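# Stand the toppled row of blocks back up, edge to edge

## Task

Set each block from the row that fell over upright again on one of its long edges, and slide them together so neighbouring faces touch, making a single straight line that contains only those blocks.

## Robot and tools

Robot: two arms, left_arm with a left five-finger hand and right_arm with a right one (mirror images). Base positions in the scene frame: left_arm (+0.004, +0.267, 0) m, right_arm (+0.036, -0.327, 0) m, each turned only slightly about z. Scene frame: origin at table-top height midway between the nominal bases, +z up, +x out over the table, left_arm on the +y side. A two-camera stand sits behind the arms. Objects may occasionally get a small random nudge.

Hand point: a spot 0.05 m in front of the palm and 0.15 m from the wrist mounting face. Its +z runs along the straight fingers, +y out of the palm; +x goes across the palm away from the thumb on the right hand and toward the thumb on the left. Straight fingertips reach 0.06 to 0.07 m past the point, their centre lines 0.06 m toward -y. A wrist bracket on the little-finger side can strike things. Thumb turned in front of the palm plus fingers can grasp items roughly 0.035 to 0.065 m thick.

Frames: hand positions, orientations, Hand targets and offsets are in each arm's own base frame; fixed cameras and table use the scene frame. Rotations pivot about the Hand target position.

execute_actions(actions, cameras): actions is a list of actions; each action is up to 15 rows, one per 1/30 s step, and a short action repeats its last row. Every row has 28 numbers in [-1, 1], both arms always included: left dx, dy, dz, rx, ry, rz, then left little, ring, middle, index, thumb_bend, thumb_turn, force_limit, speed; then the same 14 for the right arm. The six pose numbers are an offset (not a pose) from that arm's Hand target as it stood when the action began; every row of one action counts from that same start, while a following action starts from the updated target, so repeating an offset keeps moving. Scale: 1.0 = 0.6 m or 180 degrees; rx, ry, rz form one rotation vector. All six zero re-commands the current Hand target. Finger numbers are absolute targets: +1 open/straight, -1 closed; thumb_turn +1 beside the palm, -1 across in front of it. force_limit maps -1..+1 to about 0..10 N (thumb motors up to 15 N). speed rises linearly to full at +0.48; full speed covers a finger's travel in 0.49 s; use -0.94 or lower for soft closing. To leave a hand unchanged, resend its last executed eight numbers (before any, its hand_measured plus hand_force_limit and hand_speed). cameras: names, ["all"], or []; images come automatically only with an empty actions list.

move(target, speed, blend, blocking, cameras): target is one 28-number row or a list of up to 15 rows, laid out as above; every row is an offset from the same starting Hand targets, not from the previous row. The hand points travel straight lines, all finishing together, at least 0.5 s and at most 10 s total, with no avoidance of obstacles or of the other arm. speed: m/s, 0.002 to 4.3 (default 0.25), one value or one per row; rotation up to twice that in rad/s. blend: corner rounding in m per row, 0 meaning stop at each. blocking=false returns after about 0.5 s while motion continues. Faster moves lag more and strike harder; aiming far beyond a contact presses harder. Keep paths away from an arm's own base. The result adds a move: line: done, off_target, moving, held or fault, plus limits=paced (pose clipped) or limits=held (steps withheld).

wait(seconds 0 to 10) lets time pass holding commands. stop brakes a running move. zoom_image(camera, region [x0, y0, x1, y1] in pixels, at most 504 by 504) enlarges the newest image of cam_high (896x504), cam_low (896x504), cam_left_wrist or cam_right_wrist (616x616). show_instructions lists reference images. finished_scene(scene 1 or 2) ends the scene irreversibly; scene 1 is practice.

Results: end_effector_position (m) and end_effector_quat_wxyz per arm in its base frame; Hand target (the last commanded pose after clipping, the base for next offsets); joint positions, velocities and torques (torques include gravity; numbers 3 and 4 wrap at ±28 N m); hand_measured, hand_stopped_by (moving, target, force, stalled, fault), hand_load_n (positive pushing a finger open; near 0 after losing a grip), hand_force_limit, hand_speed. Joint ranges in rad: waist ±2.880, shoulder 0 to 3.142, elbow 0 to 3.019, wrist pitch -1.693 to 1.571, wrist yaw ±1.571, wrist roll ±2.094.

Behaviour: arms track loosely and often rest 1 to 3 cm (up to 5) below or short of the command; resend zeros or the remaining gap. Orientation is limited to 40 degrees from the current one per step. A motor closes until its force_limit or target, then locks; squeezing harder needs a higher force_limit and a more closed target.

Avoid: dropping blocks or knocking any off the table, fast impacts, heavy pressing, arms touching each other or a hand closing on the other hand, overloading fingers, and long stretched or stalled pushes that heat motors (MOTOR HOT near 85 °C, fault at 100 °C where the arm drops).

Each tool is called after "Call:" as a command line: name --argument value for each argument, lists and objects as JSON in quotes; but a table of rows of numbers goes row by row, as --pt "numbers of a row", without its own name.

Reference images:

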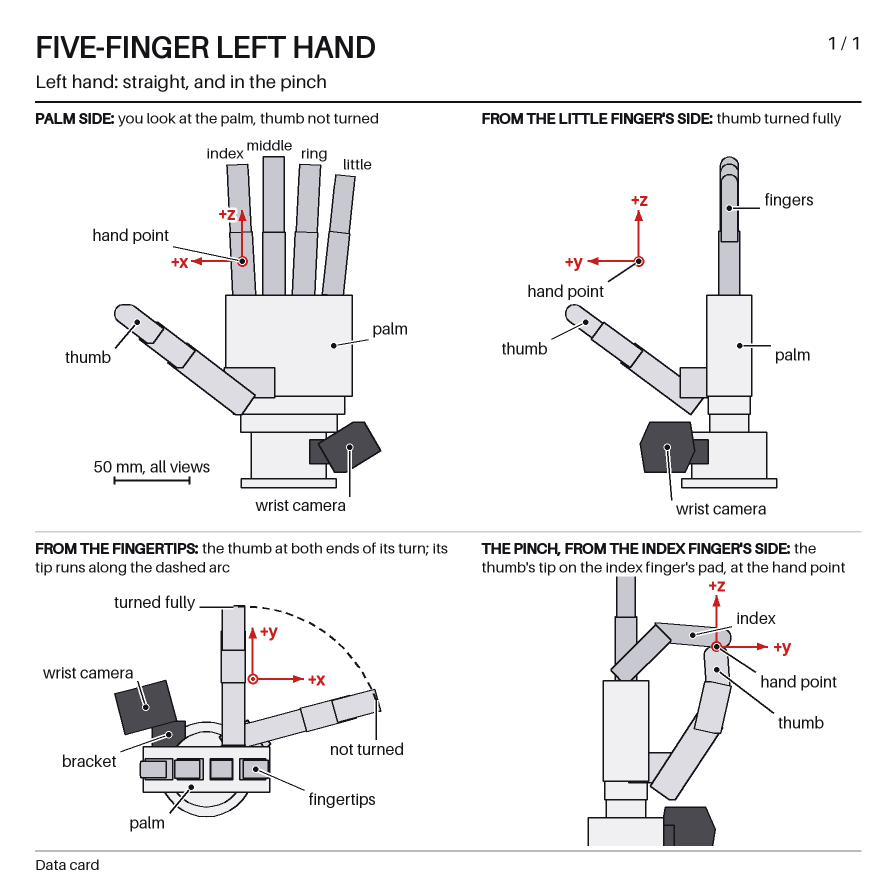

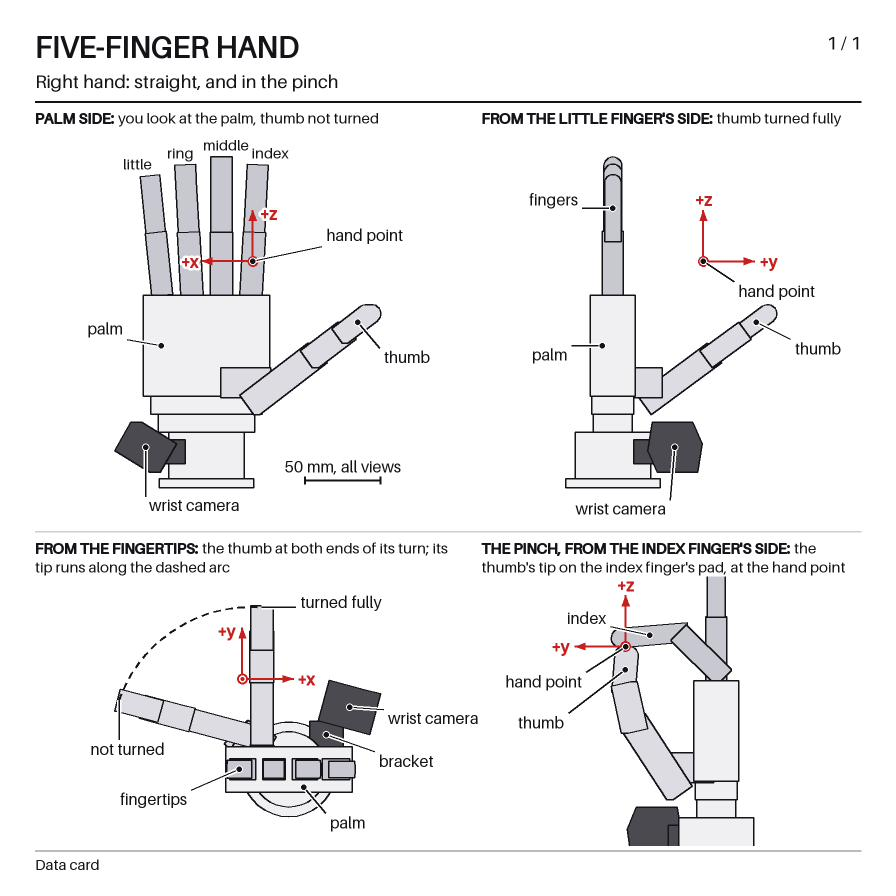

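## Session

Call:
execute_actions --actions '[]'

Scene clock: 0.00 s.
left_arm: end_effector_position=(+0.3489, +0.2462, +0.3101) hand_measured=(+1.000, +1.000, +1.000, +1.000, +1.000, +1.000) hand_load_n=(+0.0, +0.0, +0.0, +0.0, +0.0, +0.5) hand_stopped_by=(target, target, target, target, target, target) hand_force_limit=0.00 hand_speed=-0.80 end_effector_quat_wxyz=(+0.627, +0.099, +0.771, -0.043) | right_arm: end_effector_position=(+0.0476, +0.2108, +0.2720) hand_measured=(+1.000, +1.000, +1.000, +1.000, +1.000, +1.000) hand_load_n=(+0.0, +0.0, +0.0, +0.0, +0.0, +0.0) hand_stopped_by=(target, target, target, target, target, target) hand_force_limit=0.00 hand_speed=-0.80 end_effector_quat_wxyz=(-0.229, +0.932, +0.170, +0.224)
Joint positions: left_arm=[0.959 0.862 0.73 -0.355 1.108 2.072] | right_arm=[1.677 0.67 0.956 -1.328 0.402 -0.365]
Joint velocities: within noise
Joint torques (N m): no reading
Heat: left arm: hottest waist 24 °C; right arm: hottest waist 23 °C.
Hand target: left_arm +0.3510, +0.2492, +0.3229; +0.632, +0.105, +0.767, -0.035 | right_arm +0.0472, +0.2149, +0.2826; -0.241, +0.929, +0.167, +0.225

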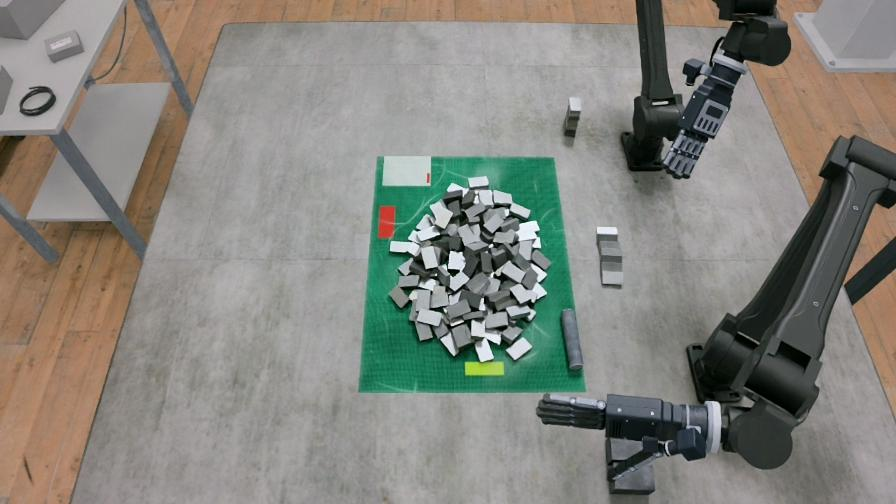

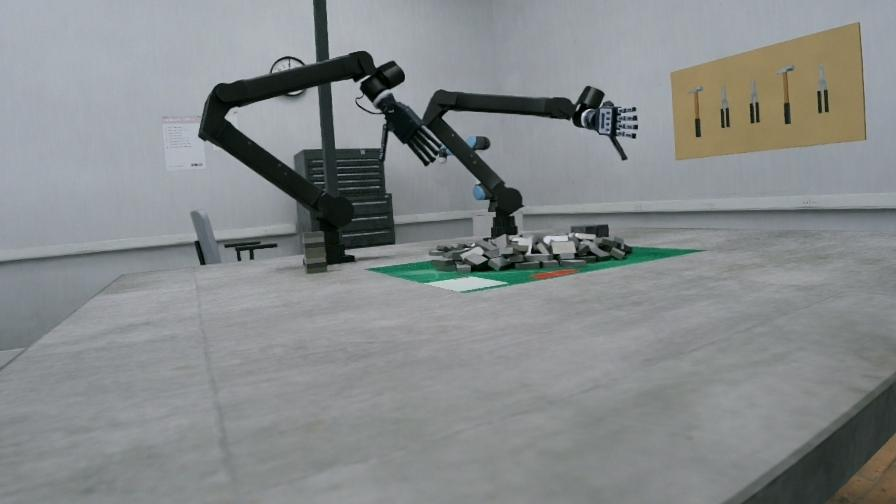

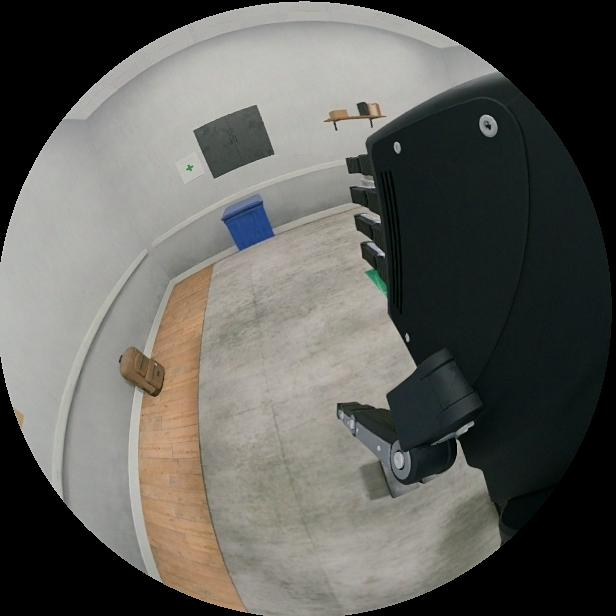

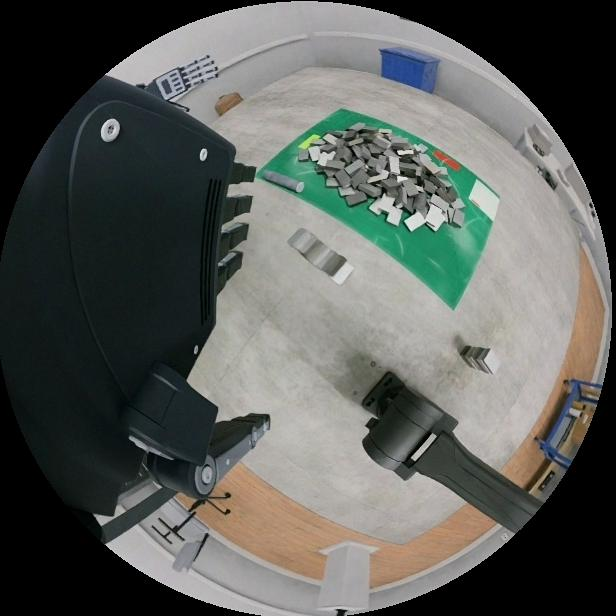

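Call:
zoom_image --camera "cam_high" --region '[540, 80, 680, 300]'

Call:
zoom_image --camera "cam_right_wrist" --region '[260, 200, 520, 400]'

Call:
zoom_image --camera "cam_high" --region '[540, 290, 680, 504]'

Call:
zoom_image --camera "cam_low" --region '[260, 180, 640, 310]'

Scaled by 2.291 from the camera's 896x504 image, which has a finer 1280x720 frame.

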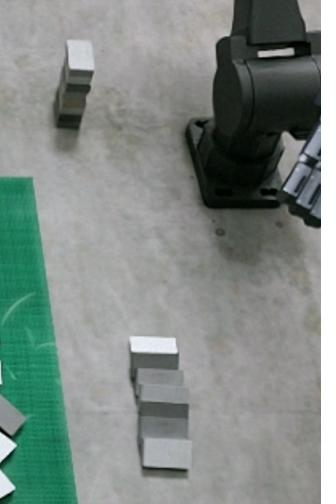

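Scaled by 1.938 from the camera's 616x616 image, which has a finer 880x880 frame.

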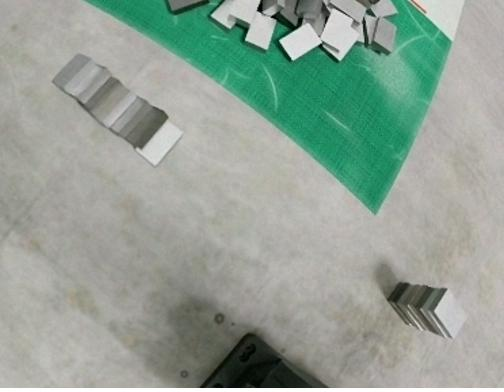

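Scaled by 2.355 from the camera's 896x504 image, which has a finer 1280x720 frame.

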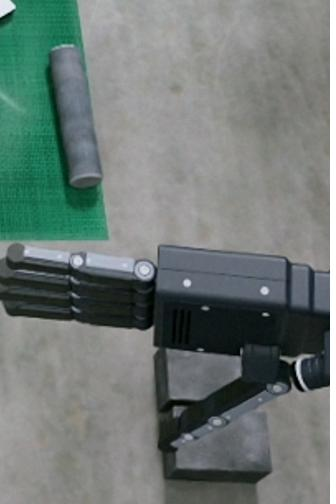

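Scaled by 1.326 from the camera's 896x504 image, which has a finer 1280x720 frame.

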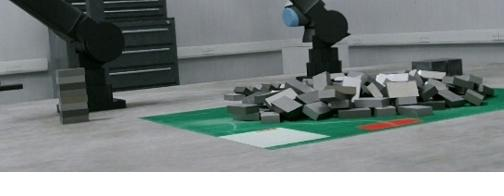

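Call:
move --target '[0,0,0,0,0,0,1,1,1,1,1,1,0.0,-0.8,0.083,0,-0.15,0,0,0,1,1,1,1,1,1,0.0,-0.8]' --speed 0.15 --cameras '["all"]'

Scene clock: 70.90 s.
left_arm: end_effector_position=(+0.3489, +0.2462, +0.3101) hand_measured=(+1.000, +1.000, +1.000, +1.000, +1.000, +1.000) hand_load_n=(+0.0, +0.0, +0.0, +0.5, +0.0, -0.5) hand_stopped_by=(target, target, target, target, target, target) hand_force_limit=0.00 hand_speed=-0.80 end_effector_quat_wxyz=(+0.627, +0.099, +0.771, -0.043) | right_arm: end_effector_position=(+0.0942, +0.2123, +0.1879) hand_measured=(+1.000, +1.000, +1.000, +1.000, +1.000, +1.000) hand_load_n=(+0.0, +0.0, +0.0, +0.0, +0.0, +0.0) hand_stopped_by=(target, target, target, target, target, target) hand_force_limit=0.00 hand_speed=-0.80 end_effector_quat_wxyz=(-0.230, +0.933, +0.167, +0.219)
Joint positions: left_arm=[0.959 0.862 0.73 -0.355 1.108 2.072] | right_arm=[1.395 0.617 0.709 -1.058 0.241 -0.606]
Joint torques (N m): left_arm=[-0.32 -2.84 10.51 1.07 0.33 0.09] | right_arm=[-2.08 -2.49 10.35 2.06 0.06 -0.15]
Heat: left arm: hottest elbow 26 °C; right arm: hottest elbow 34 °C.
Hand target: left_arm +0.3510, +0.2492, +0.3229; +0.632, +0.105, +0.767, -0.035 | right_arm +0.0970, +0.2148, +0.1925; -0.241, +0.929, +0.167, +0.225
Off the commanded pose: left_arm 0.013 m, 1 deg | right_arm 0.006 m, 2 deg.
move: off_target (left_arm)

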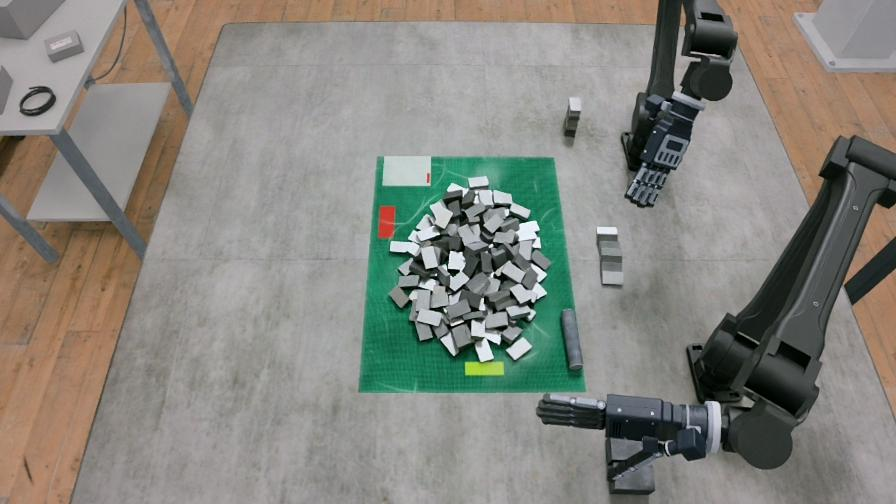

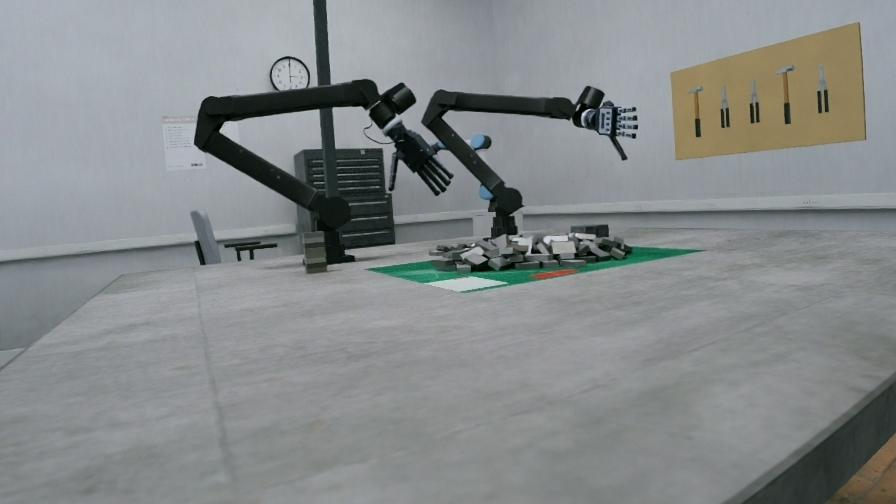

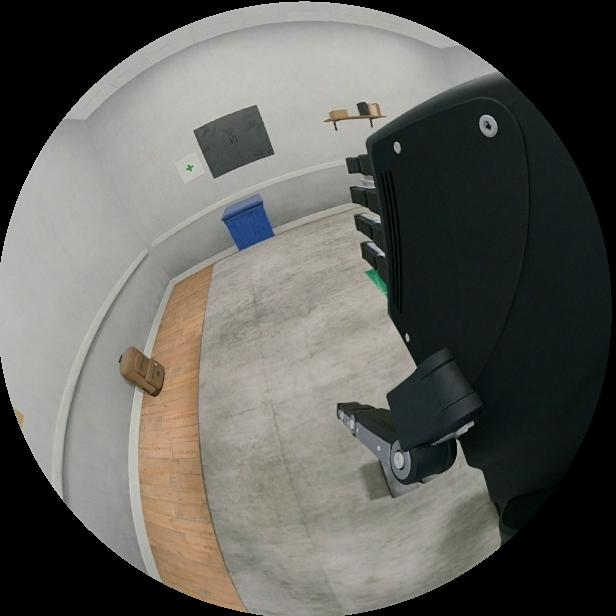

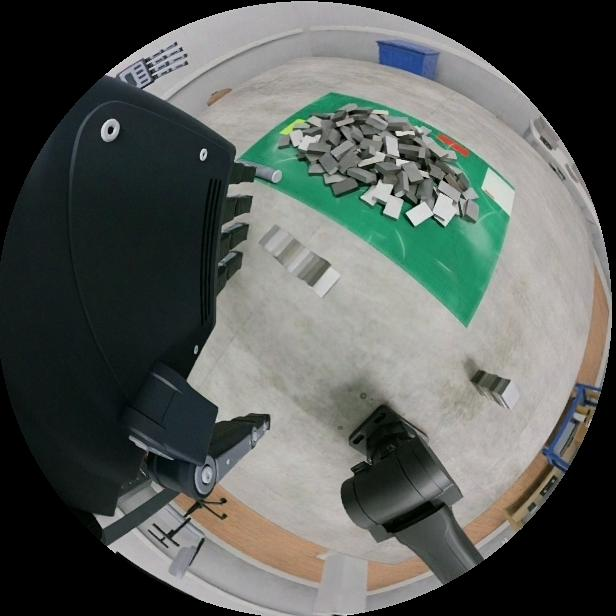

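Call:
zoom_image --camera "cam_right_wrist" --region '[250, 210, 350, 310]'

Call:
zoom_image --camera "cam_high" --region '[575, 210, 645, 300]'

Call:
zoom_image --camera "cam_right_wrist" --region '[440, 340, 540, 440]'

Scaled by 5.040 from the camera's 616x616 image, which has a finer 880x880 frame.

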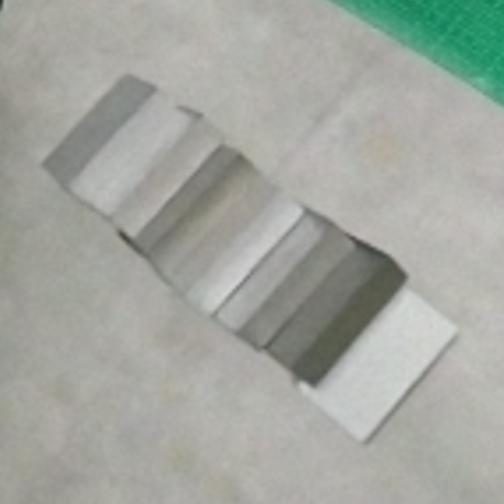

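Scaled by 5.600 from the camera's 896x504 image, which has a finer 1280x720 frame.

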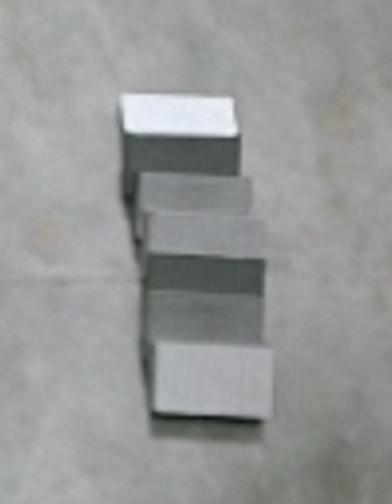

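Scaled by 5.040 from the camera's 616x616 image, which has a finer 880x880 frame.

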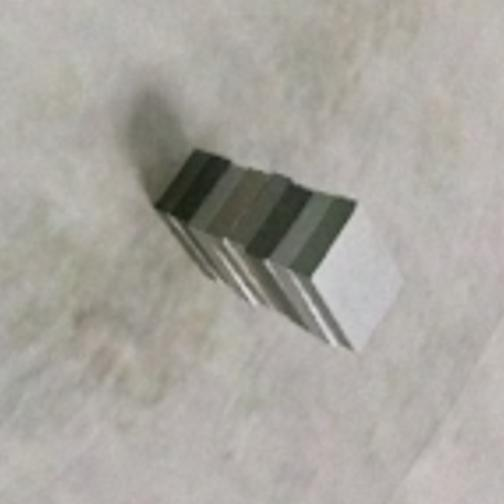

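Call:
move --target '[0,0,0,0,0,0,1,1,1,1,1,1,0.0,-0.8,0.0,-0.1,-0.12,0,0,0,1,1,1,1,1,1,0.0,-0.8]' --speed 0.15 --cameras '["cam_right_wrist","cam_high"]'

Call:
zoom_image --camera "cam_right_wrist" --region '[200, 140, 380, 320]'

Scene clock: 98.13 s.
left_arm: end_effector_position=(+0.3489, +0.2462, +0.3101) hand_measured=(+1.000, +1.000, +1.000, +1.000, +1.000, +1.000) hand_load_n=(+0.0, +0.0, +0.0, -0.5, +0.0, +0.0) hand_stopped_by=(target, target, target, target, target, target) hand_force_limit=0.00 hand_speed=-0.80 end_effector_quat_wxyz=(+0.627, +0.099, +0.771, -0.043) | right_arm: end_effector_position=(+0.0948, +0.1534, +0.1168) hand_measured=(+1.000, +1.000, +1.000, +1.000, +1.000, +1.000) hand_load_n=(+0.0, +0.0, +0.0, +0.0, +0.0, +0.0) hand_stopped_by=(target, target, target, target, target, target) hand_force_limit=0.00 hand_speed=-0.80 end_effector_quat_wxyz=(-0.232, +0.933, +0.166, +0.219)
Joint positions: left_arm=[0.959 0.862 0.73 -0.355 1.108 2.072] | right_arm=[1.298 0.368 0.467 -1.043 0.184 -0.685]
Joint torques (N m): left_arm=[-0.26 -2.84 10.54 1.07 0.33 0.1] | right_arm=[-2.26 -1.08 10.43 1.91 0.05 -0.21]
Heat: left arm: hottest elbow 28 °C; right arm: hottest elbow 34 °C.
Hand target: left_arm +0.3510, +0.2492, +0.3229; +0.632, +0.105, +0.767, -0.035 | right_arm +0.0970, +0.1548, +0.1205; -0.241, +0.929, +0.167, +0.225
Off the commanded pose: left_arm 0.013 m, 1 deg | right_arm 0.005 m, 1 deg.
move: off_target (left_arm)
Images, in order (width x height): cam_high 896x504, cam_right_wrist 616x616.

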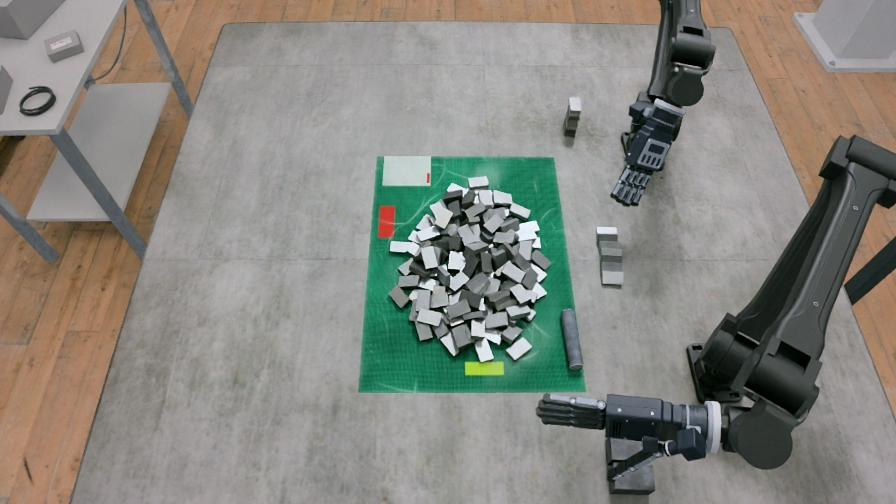

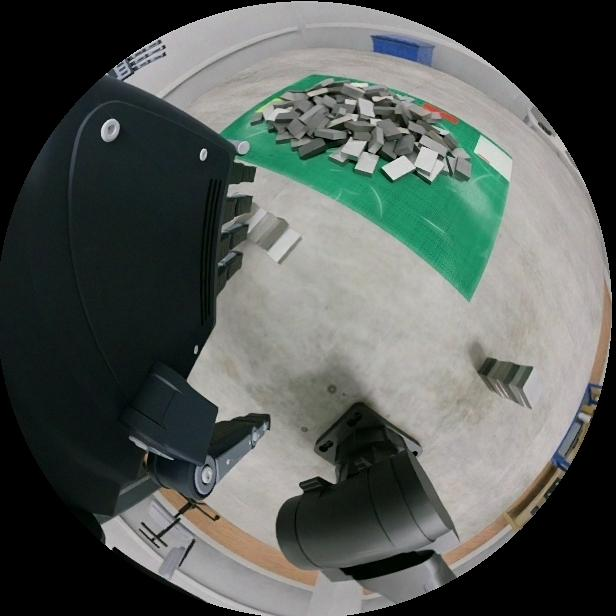

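Scaled by 2.800 from the camera's 616x616 image, which has a finer 880x880 frame.

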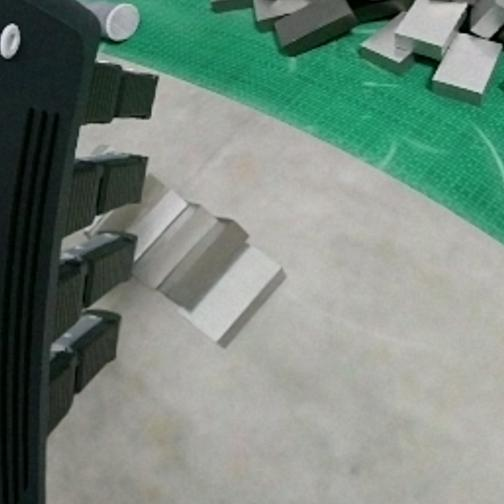

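Call:
move --target '[-0.118,-0.332,-0.122,0.0242,0.4367,0.0725,1,1,1,1,1,1,0.0,-0.8,0.024,-0.08,0.05,-0.1574,0.147,-0.109,1,1,1,1,1,1,0.0,-0.8]' --speed 0.2 --cameras '["all"]'

Scene clock: 405.77 s.
left_arm: end_effector_position=(+0.2703, +0.0530, +0.2385) hand_measured=(+1.000, +1.000, +1.000, +1.000, +1.000, +1.000) hand_load_n=(-0.5, +0.0, +0.0, +0.0, +0.5, +0.0) hand_stopped_by=(target, target, target, target, target, target) hand_force_limit=0.00 hand_speed=-0.80 end_effector_quat_wxyz=(-0.009, +0.002, +1.000, -0.001) | right_arm: end_effector_position=(+0.1022, +0.0979, +0.1374) hand_measured=(+1.000, +1.000, +1.000, +1.000, +1.000, +1.000) hand_load_n=(+0.0, +0.0, +0.0, +0.0, +0.0, +0.0) hand_stopped_by=(target, target, target, target, target, target) hand_force_limit=0.00 hand_speed=-0.80 end_effector_quat_wxyz=(+0.010, +1.000, -0.002, -0.006)
Joint positions: left_arm=[-0.021 1.136 1.146 -1.599 0.003 1.555] | right_arm=[0.875 0.889 0.723 -1.426 0.003 -0.692]
Joint torques (N m): left_arm=[-1.08 -4.31 11.1 -0.72 -0.2 -0.04] | right_arm=[-1.61 -2.61 13.03 0.08 -0.07 -0.2]
Heat: left arm: hottest elbow 33 °C; right arm: hottest elbow 38 °C.
Hand target: left_arm +0.2803, +0.0501, +0.2497; +0.000, +0.000, +1.000, +0.000 | right_arm +0.1114, +0.1067, +0.1505; +0.000, +1.000, -0.001, -0.001
Off the commanded pose: left_arm 0.015 m, 1 deg | right_arm 0.018 m, 1 deg.
move: off_target (left_arm, right_arm)

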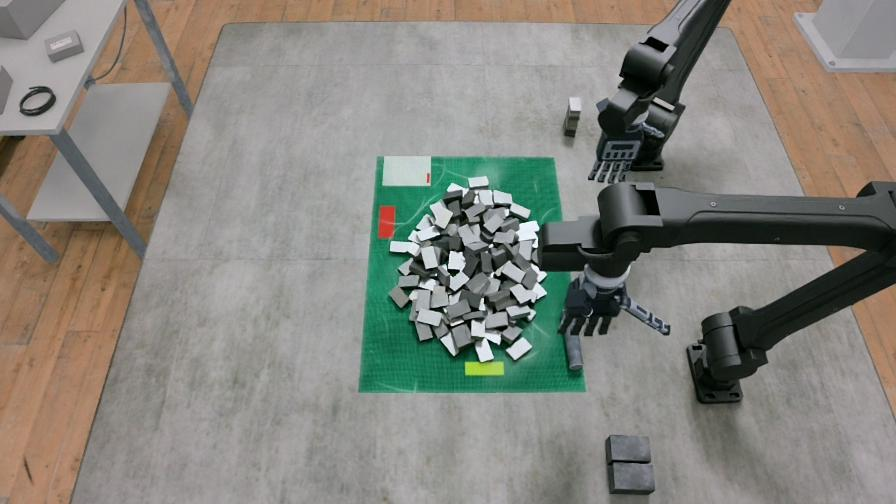

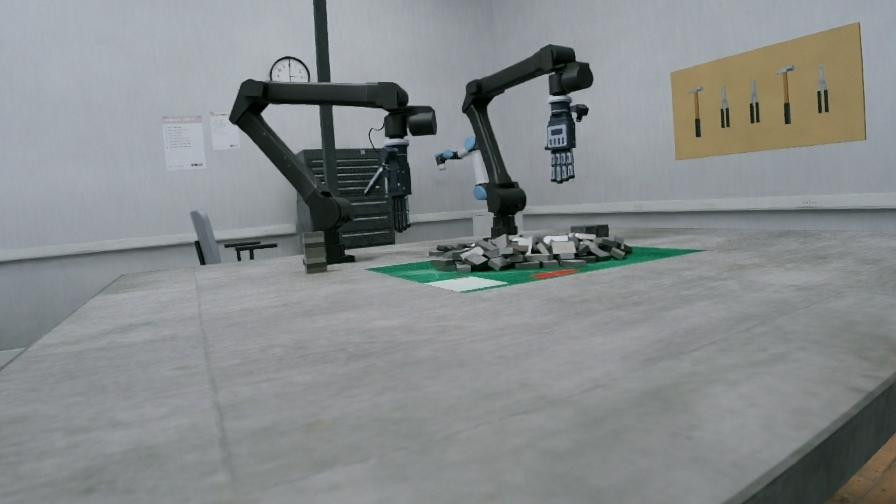

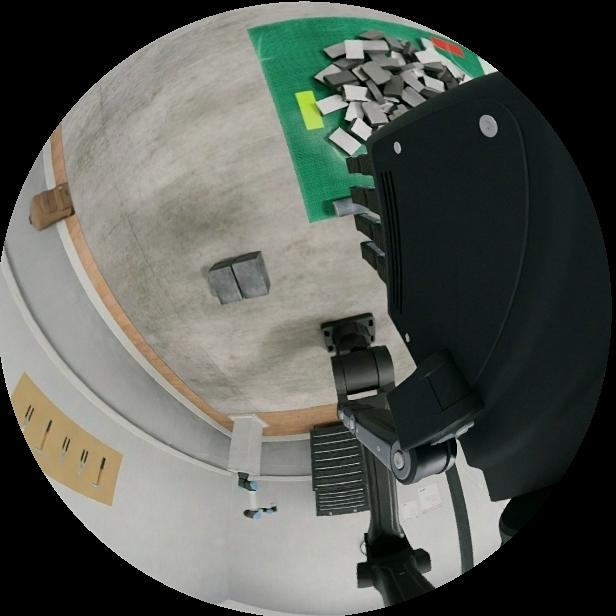

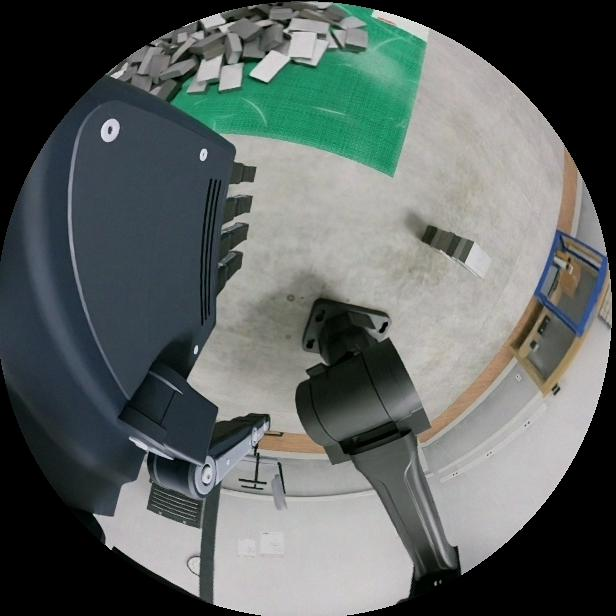

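Call:
zoom_image --camera "cam_high" --region '[550, 100, 690, 200]'

Call:
zoom_image --camera "cam_high" --region '[540, 250, 680, 350]'

Scaled by 3.600 from the camera's 896x504 image, which has a finer 1280x720 frame.

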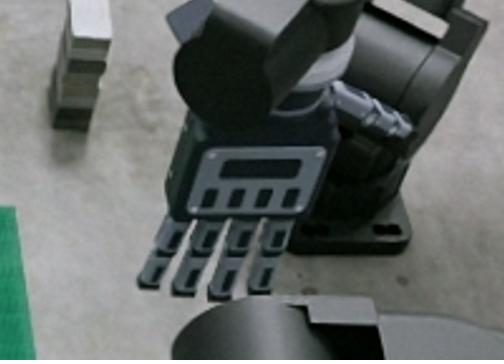

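Scaled by 3.600 from the camera's 896x504 image, which has a finer 1280x720 frame.

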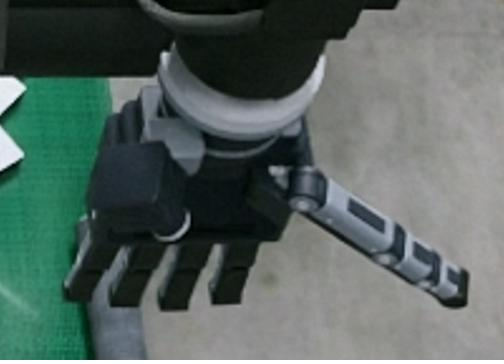

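Call:
move --target '[0,0.37,0,0,0,0,1,1,1,1,1,1,0.0,-0.8,0.0255,0,-0.0925,0,0,0,1,1,1,1,1,1,0.0,-0.8]' --speed 0.2 --cameras '["cam_high","cam_right_wrist"]'

Call:
zoom_image --camera "cam_high" --region '[560, 150, 680, 300]'

Scene clock: 560.97 s.
left_arm: end_effector_position=(+0.2698, +0.2609, +0.2406) hand_measured=(+1.000, +1.000, +1.000, +1.000, +1.000, +1.000) hand_load_n=(+0.0, +0.0, +0.0, +0.0, +0.0, +0.0) hand_stopped_by=(target, target, target, target, target, target) hand_force_limit=0.00 hand_speed=-0.80 end_effector_quat_wxyz=(-0.018, -0.026, +0.999, +0.004) | right_arm: end_effector_position=(+0.1239, +0.1063, +0.0982) hand_measured=(+1.000, +1.000, +1.000, +1.000, +1.000, +1.000) hand_load_n=(+0.0, +0.0, +0.0, +0.0, +0.0, +0.0) hand_stopped_by=(target, target, target, target, target, target) hand_force_limit=0.00 hand_speed=-0.80 end_effector_quat_wxyz=(-0.001, +1.000, -0.002, +0.003)
Joint positions: left_arm=[0.575 1.311 1.292 -1.579 -0.026 2.094] | right_arm=[0.825 0.963 0.661 -1.264 0.003 -0.742]
Joint torques (N m): left_arm=[0.32 -6.42 11.08 -0.2 -0.11 0.21] | right_arm=[-1.96 -3.14 8.91 0.85 -0.1 -0.16]
Heat: left arm: hottest elbow 35 °C; right arm: hottest elbow 39 °C.
Hand target: left_arm +0.2802, +0.2720, +0.2497; +0.000, +0.000, +1.000, +0.000 | right_arm +0.1267, +0.1069, +0.0951; +0.000, +1.000, -0.001, +0.000
Off the commanded pose: left_arm 0.018 m, 4 deg | right_arm 0.004 m, 0 deg.
joint sent to its limit (left arm) — joint 6 (wrist roll), upper limit. The joint targets are off in orientation, not in position.
move: off_target (left_arm)
Images, in order (width x height): cam_high 896x504, cam_right_wrist 616x616.

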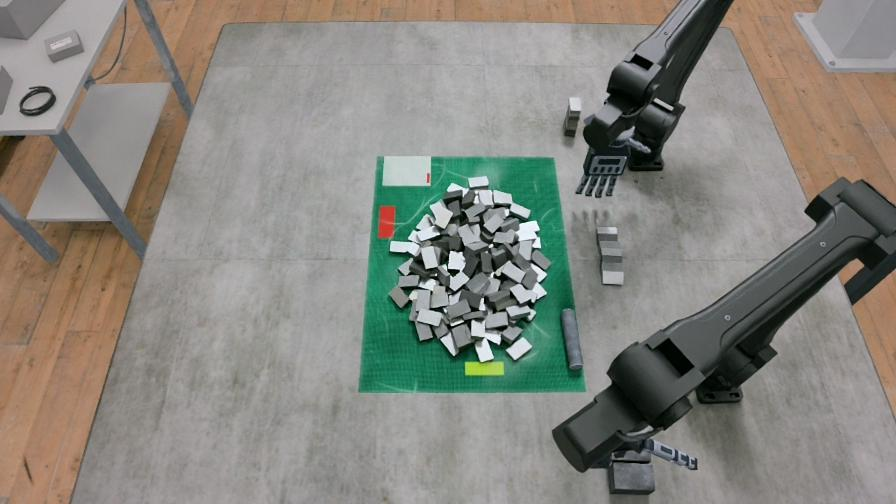

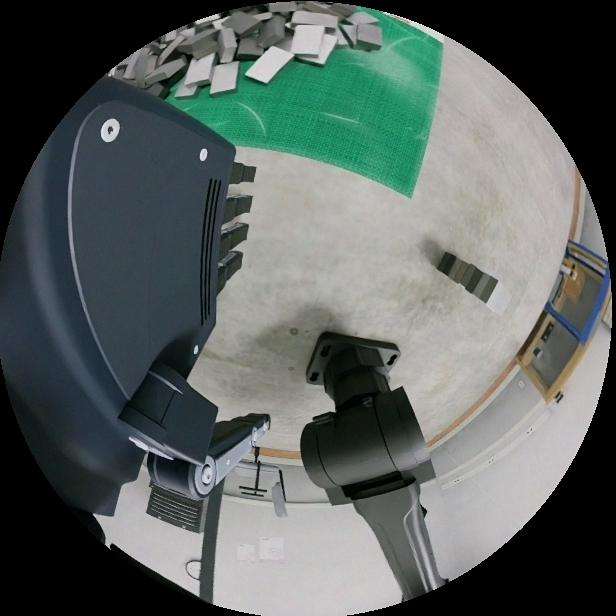

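Scaled by 3.360 from the camera's 896x504 image, which has a finer 1280x720 frame.

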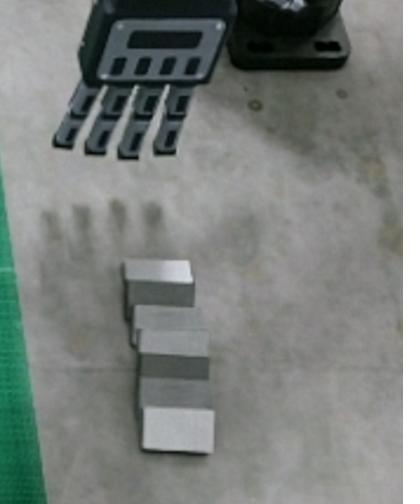

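Call:
move --target '[0,0,0,0,0,0,1,1,1,1,1,1,0.0,-0.8,-0.022,0.067,-0.037,0,0,0,1,1,1,1,1,1,0.0,-0.8]' --speed 0.1 --cameras '["cam_high"]'

Call:
zoom_image --camera "cam_high" --region '[560, 150, 680, 300]'

Scene clock: 572.77 s.
left_arm: end_effector_position=(+0.2698, +0.2609, +0.2406) hand_measured=(+1.000, +1.000, +1.000, +1.000, +1.000, +1.000) hand_load_n=(+0.0, +0.0, +0.0, +0.0, +0.0, +0.0) hand_stopped_by=(target, target, target, target, target, target) hand_force_limit=0.00 hand_speed=-0.80 end_effector_quat_wxyz=(-0.018, -0.026, +0.999, +0.004) | right_arm: end_effector_position=(+0.1142, +0.1439, +0.0762) hand_measured=(+1.000, +1.000, +1.000, +1.000, +1.000, +1.000) hand_load_n=(+0.0, +0.0, +0.0, +0.0, +0.0, +0.0) hand_stopped_by=(target, target, target, target, target, target) hand_force_limit=0.00 hand_speed=-0.80 end_effector_quat_wxyz=(-0.002, +1.000, +0.001, +0.001)
Joint positions: left_arm=[0.575 1.311 1.292 -1.579 -0.026 2.094] | right_arm=[0.955 1.065 0.661 -1.162 -0.001 -0.619]
Joint torques (N m): left_arm=[0.32 -6.48 11.08 -0.2 -0.11 0.19] | right_arm=[-0.38 -4.19 8.54 1.07 -0.01 0.09]
Heat: left arm: hottest elbow 37 °C; right arm: hottest elbow 38 °C.
Hand target: left_arm +0.2802, +0.2720, +0.2497; +0.000, +0.000, +1.000, +0.000 | right_arm +0.1135, +0.1471, +0.0729; +0.000, +1.000, -0.001, -0.001
Off the commanded pose: left_arm 0.018 m, 4 deg | right_arm 0.005 m, 0 deg.
joint sent to its limit (left arm) — joint 6 (wrist roll), upper limit. The joint targets are off in orientation, not in position.
move: off_target (left_arm)
Images, in order (width x height): cam_high 896x504.

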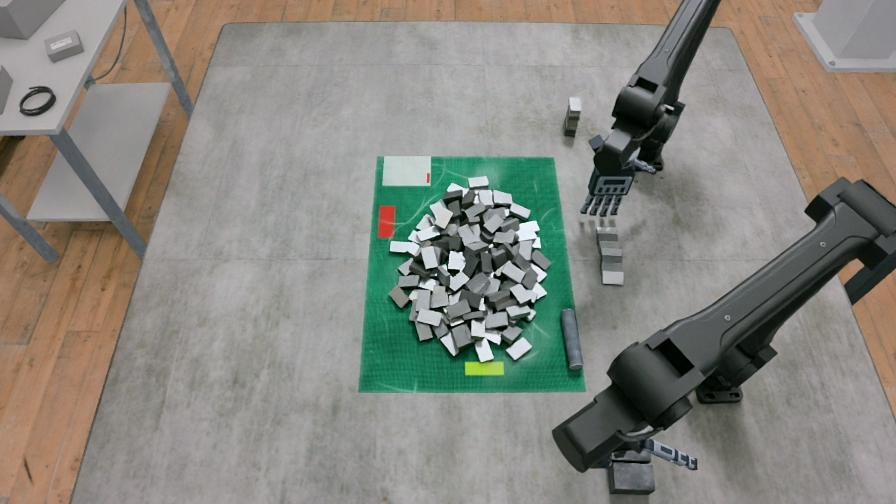

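Scaled by 3.360 from the camera's 896x504 image, which has a finer 1280x720 frame.

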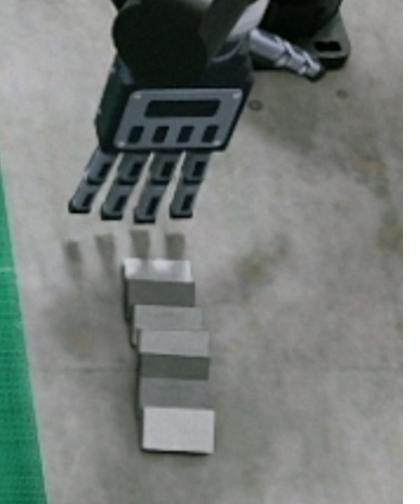

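Call:
move --target '[0,0,0,0,0,0,1,1,1,1,1,1,0.0,-0.8,0.001,0.042,-0.013,0,0,0,1,1,1,1,1,1,0.0,-0.8]' --speed 0.05 --cameras '["cam_high"]'

Call:
zoom_image --camera "cam_high" --region '[560, 190, 660, 300]'

Scene clock: 582.03 s.
left_arm: end_effector_position=(+0.2698, +0.2609, +0.2406) hand_measured=(+1.000, +1.000, +1.000, +1.000, +1.000, +1.000) hand_load_n=(+0.0, +0.0, +0.0, +0.0, +0.0, +0.0) hand_stopped_by=(target, target, target, target, target, target) hand_force_limit=0.00 hand_speed=-0.80 end_effector_quat_wxyz=(-0.018, -0.026, +0.999, +0.004) | right_arm: end_effector_position=(+0.1100, +0.1532, +0.0688) hand_measured=(+1.000, +1.000, +1.000, +1.000, +1.000, +1.000) hand_load_n=(-0.5, +0.0, -10.5, +0.0, -0.5, +0.0) hand_stopped_by=(target, target, target, target, target, target) hand_force_limit=0.00 hand_speed=-0.80 end_effector_quat_wxyz=(+0.011, +1.000, +0.001, -0.001)
Joint positions: left_arm=[0.575 1.311 1.292 -1.579 -0.026 2.094] | right_arm=[0.997 1.116 0.669 -1.144 0.01 -0.575]
Joint torques (N m): left_arm=[0.26 -6.48 11.08 -0.2 -0.11 0.19] | right_arm=[-0.21 -2.55 10.37 1.77 -0.31 0.22]
Heat: left arm: hottest elbow 37 °C; right arm: hottest elbow 38 °C.
Hand target: left_arm +0.2802, +0.2720, +0.2497; +0.000, +0.000, +1.000, +0.000 | right_arm +0.1141, +0.1722, +0.0651; +0.000, +1.000, -0.001, -0.001
Off the commanded pose: left_arm 0.018 m, 4 deg | right_arm 0.020 m, 1 deg.
joint sent to its limit (left arm) — joint 6 (wrist roll), upper limit. The joint targets are off in orientation, not in position.
move: off_target (left_arm, right_arm)
Images, in order (width x height): cam_high 896x504.

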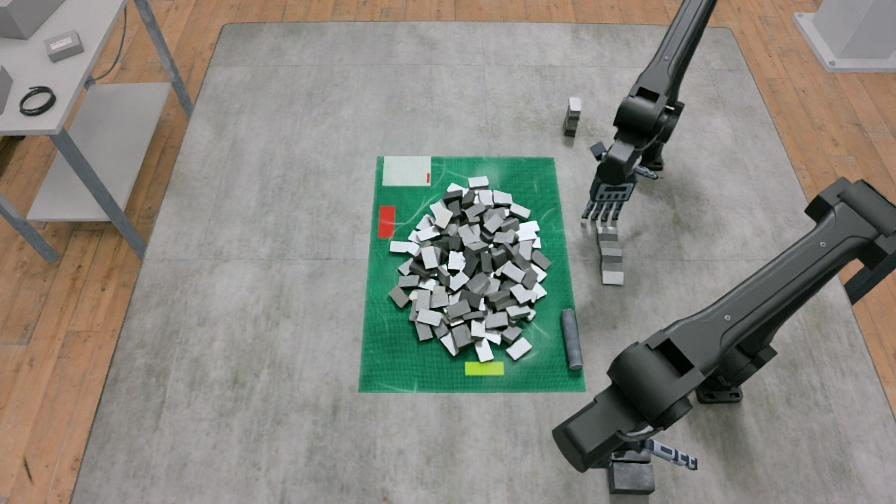

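Scaled by 4.582 from the camera's 896x504 image, which has a finer 1280x720 frame.

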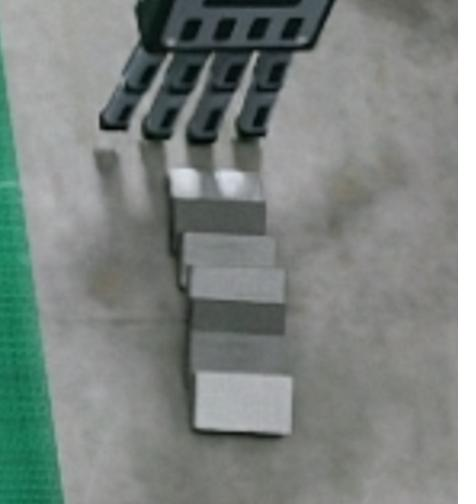

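Call:
move --target '[0,0,0,0,0,0,1,1,1,1,1,1,0.0,-0.8,0.0,-0.04,0.02,0,0,0,1,1,1,1,1,1,0.0,-0.8]' --speed 0.05 --cameras '["cam_high"]'

Call:
zoom_image --camera "cam_high" --region '[560, 190, 660, 300]'

Scene clock: 587.87 s.
left_arm: end_effector_position=(+0.2698, +0.2609, +0.2406) hand_measured=(+1.000, +1.000, +1.000, +1.000, +1.000, +1.000) hand_load_n=(+0.0, +0.0, +0.0, +0.0, +0.0, +0.5) hand_stopped_by=(target, target, target, target, target, target) hand_force_limit=0.00 hand_speed=-0.80 end_effector_quat_wxyz=(-0.018, -0.026, +0.999, +0.004) | right_arm: end_effector_position=(+0.1127, +0.1494, +0.0730) hand_measured=(+1.000, +1.000, +1.000, +1.000, +1.000, +1.000) hand_load_n=(+0.0, +0.0, +0.0, -0.5, +0.0, +0.0) hand_stopped_by=(target, target, target, target, target, target) hand_force_limit=0.00 hand_speed=-0.80 end_effector_quat_wxyz=(+0.005, +1.000, -0.003, -0.002)
Joint positions: left_arm=[0.575 1.311 1.292 -1.579 -0.026 2.094] | right_arm=[0.973 1.095 0.669 -1.154 0.003 -0.592]
Joint torques (N m): left_arm=[0.26 -6.48 11.1 -0.2 -0.11 0.19] | right_arm=[-0.85 -6.53 9.01 0.24 -0.08 -0.2]
Heat: left arm: hottest elbow 38 °C; right arm: hottest elbow 39 °C.
Hand target: left_arm +0.2802, +0.2720, +0.2497; +0.000, +0.000, +1.000, +0.000 | right_arm +0.1142, +0.1483, +0.0771; +0.000, +1.000, -0.001, +0.000
Off the commanded pose: left_arm 0.018 m, 4 deg | right_arm 0.004 m, 1 deg.
joint sent to its limit (left arm) — joint 6 (wrist roll), upper limit. The joint targets are off in orientation, not in position.
move: off_target (left_arm)
Images, in order (width x height): cam_high 896x504.

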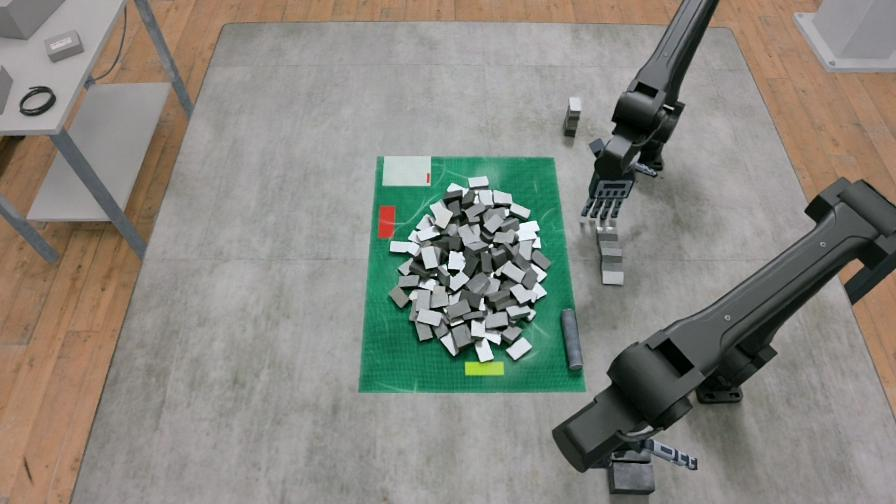

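Scaled by 4.582 from the camera's 896x504 image, which has a finer 1280x720 frame.

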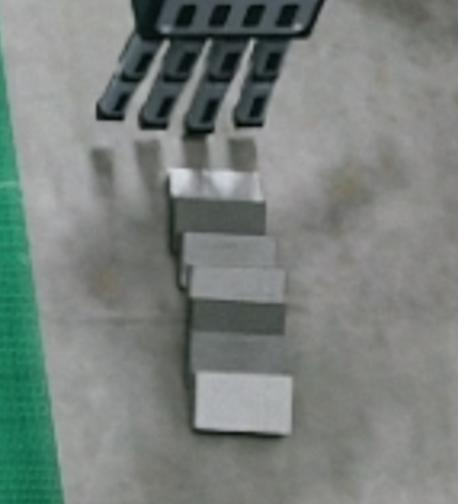

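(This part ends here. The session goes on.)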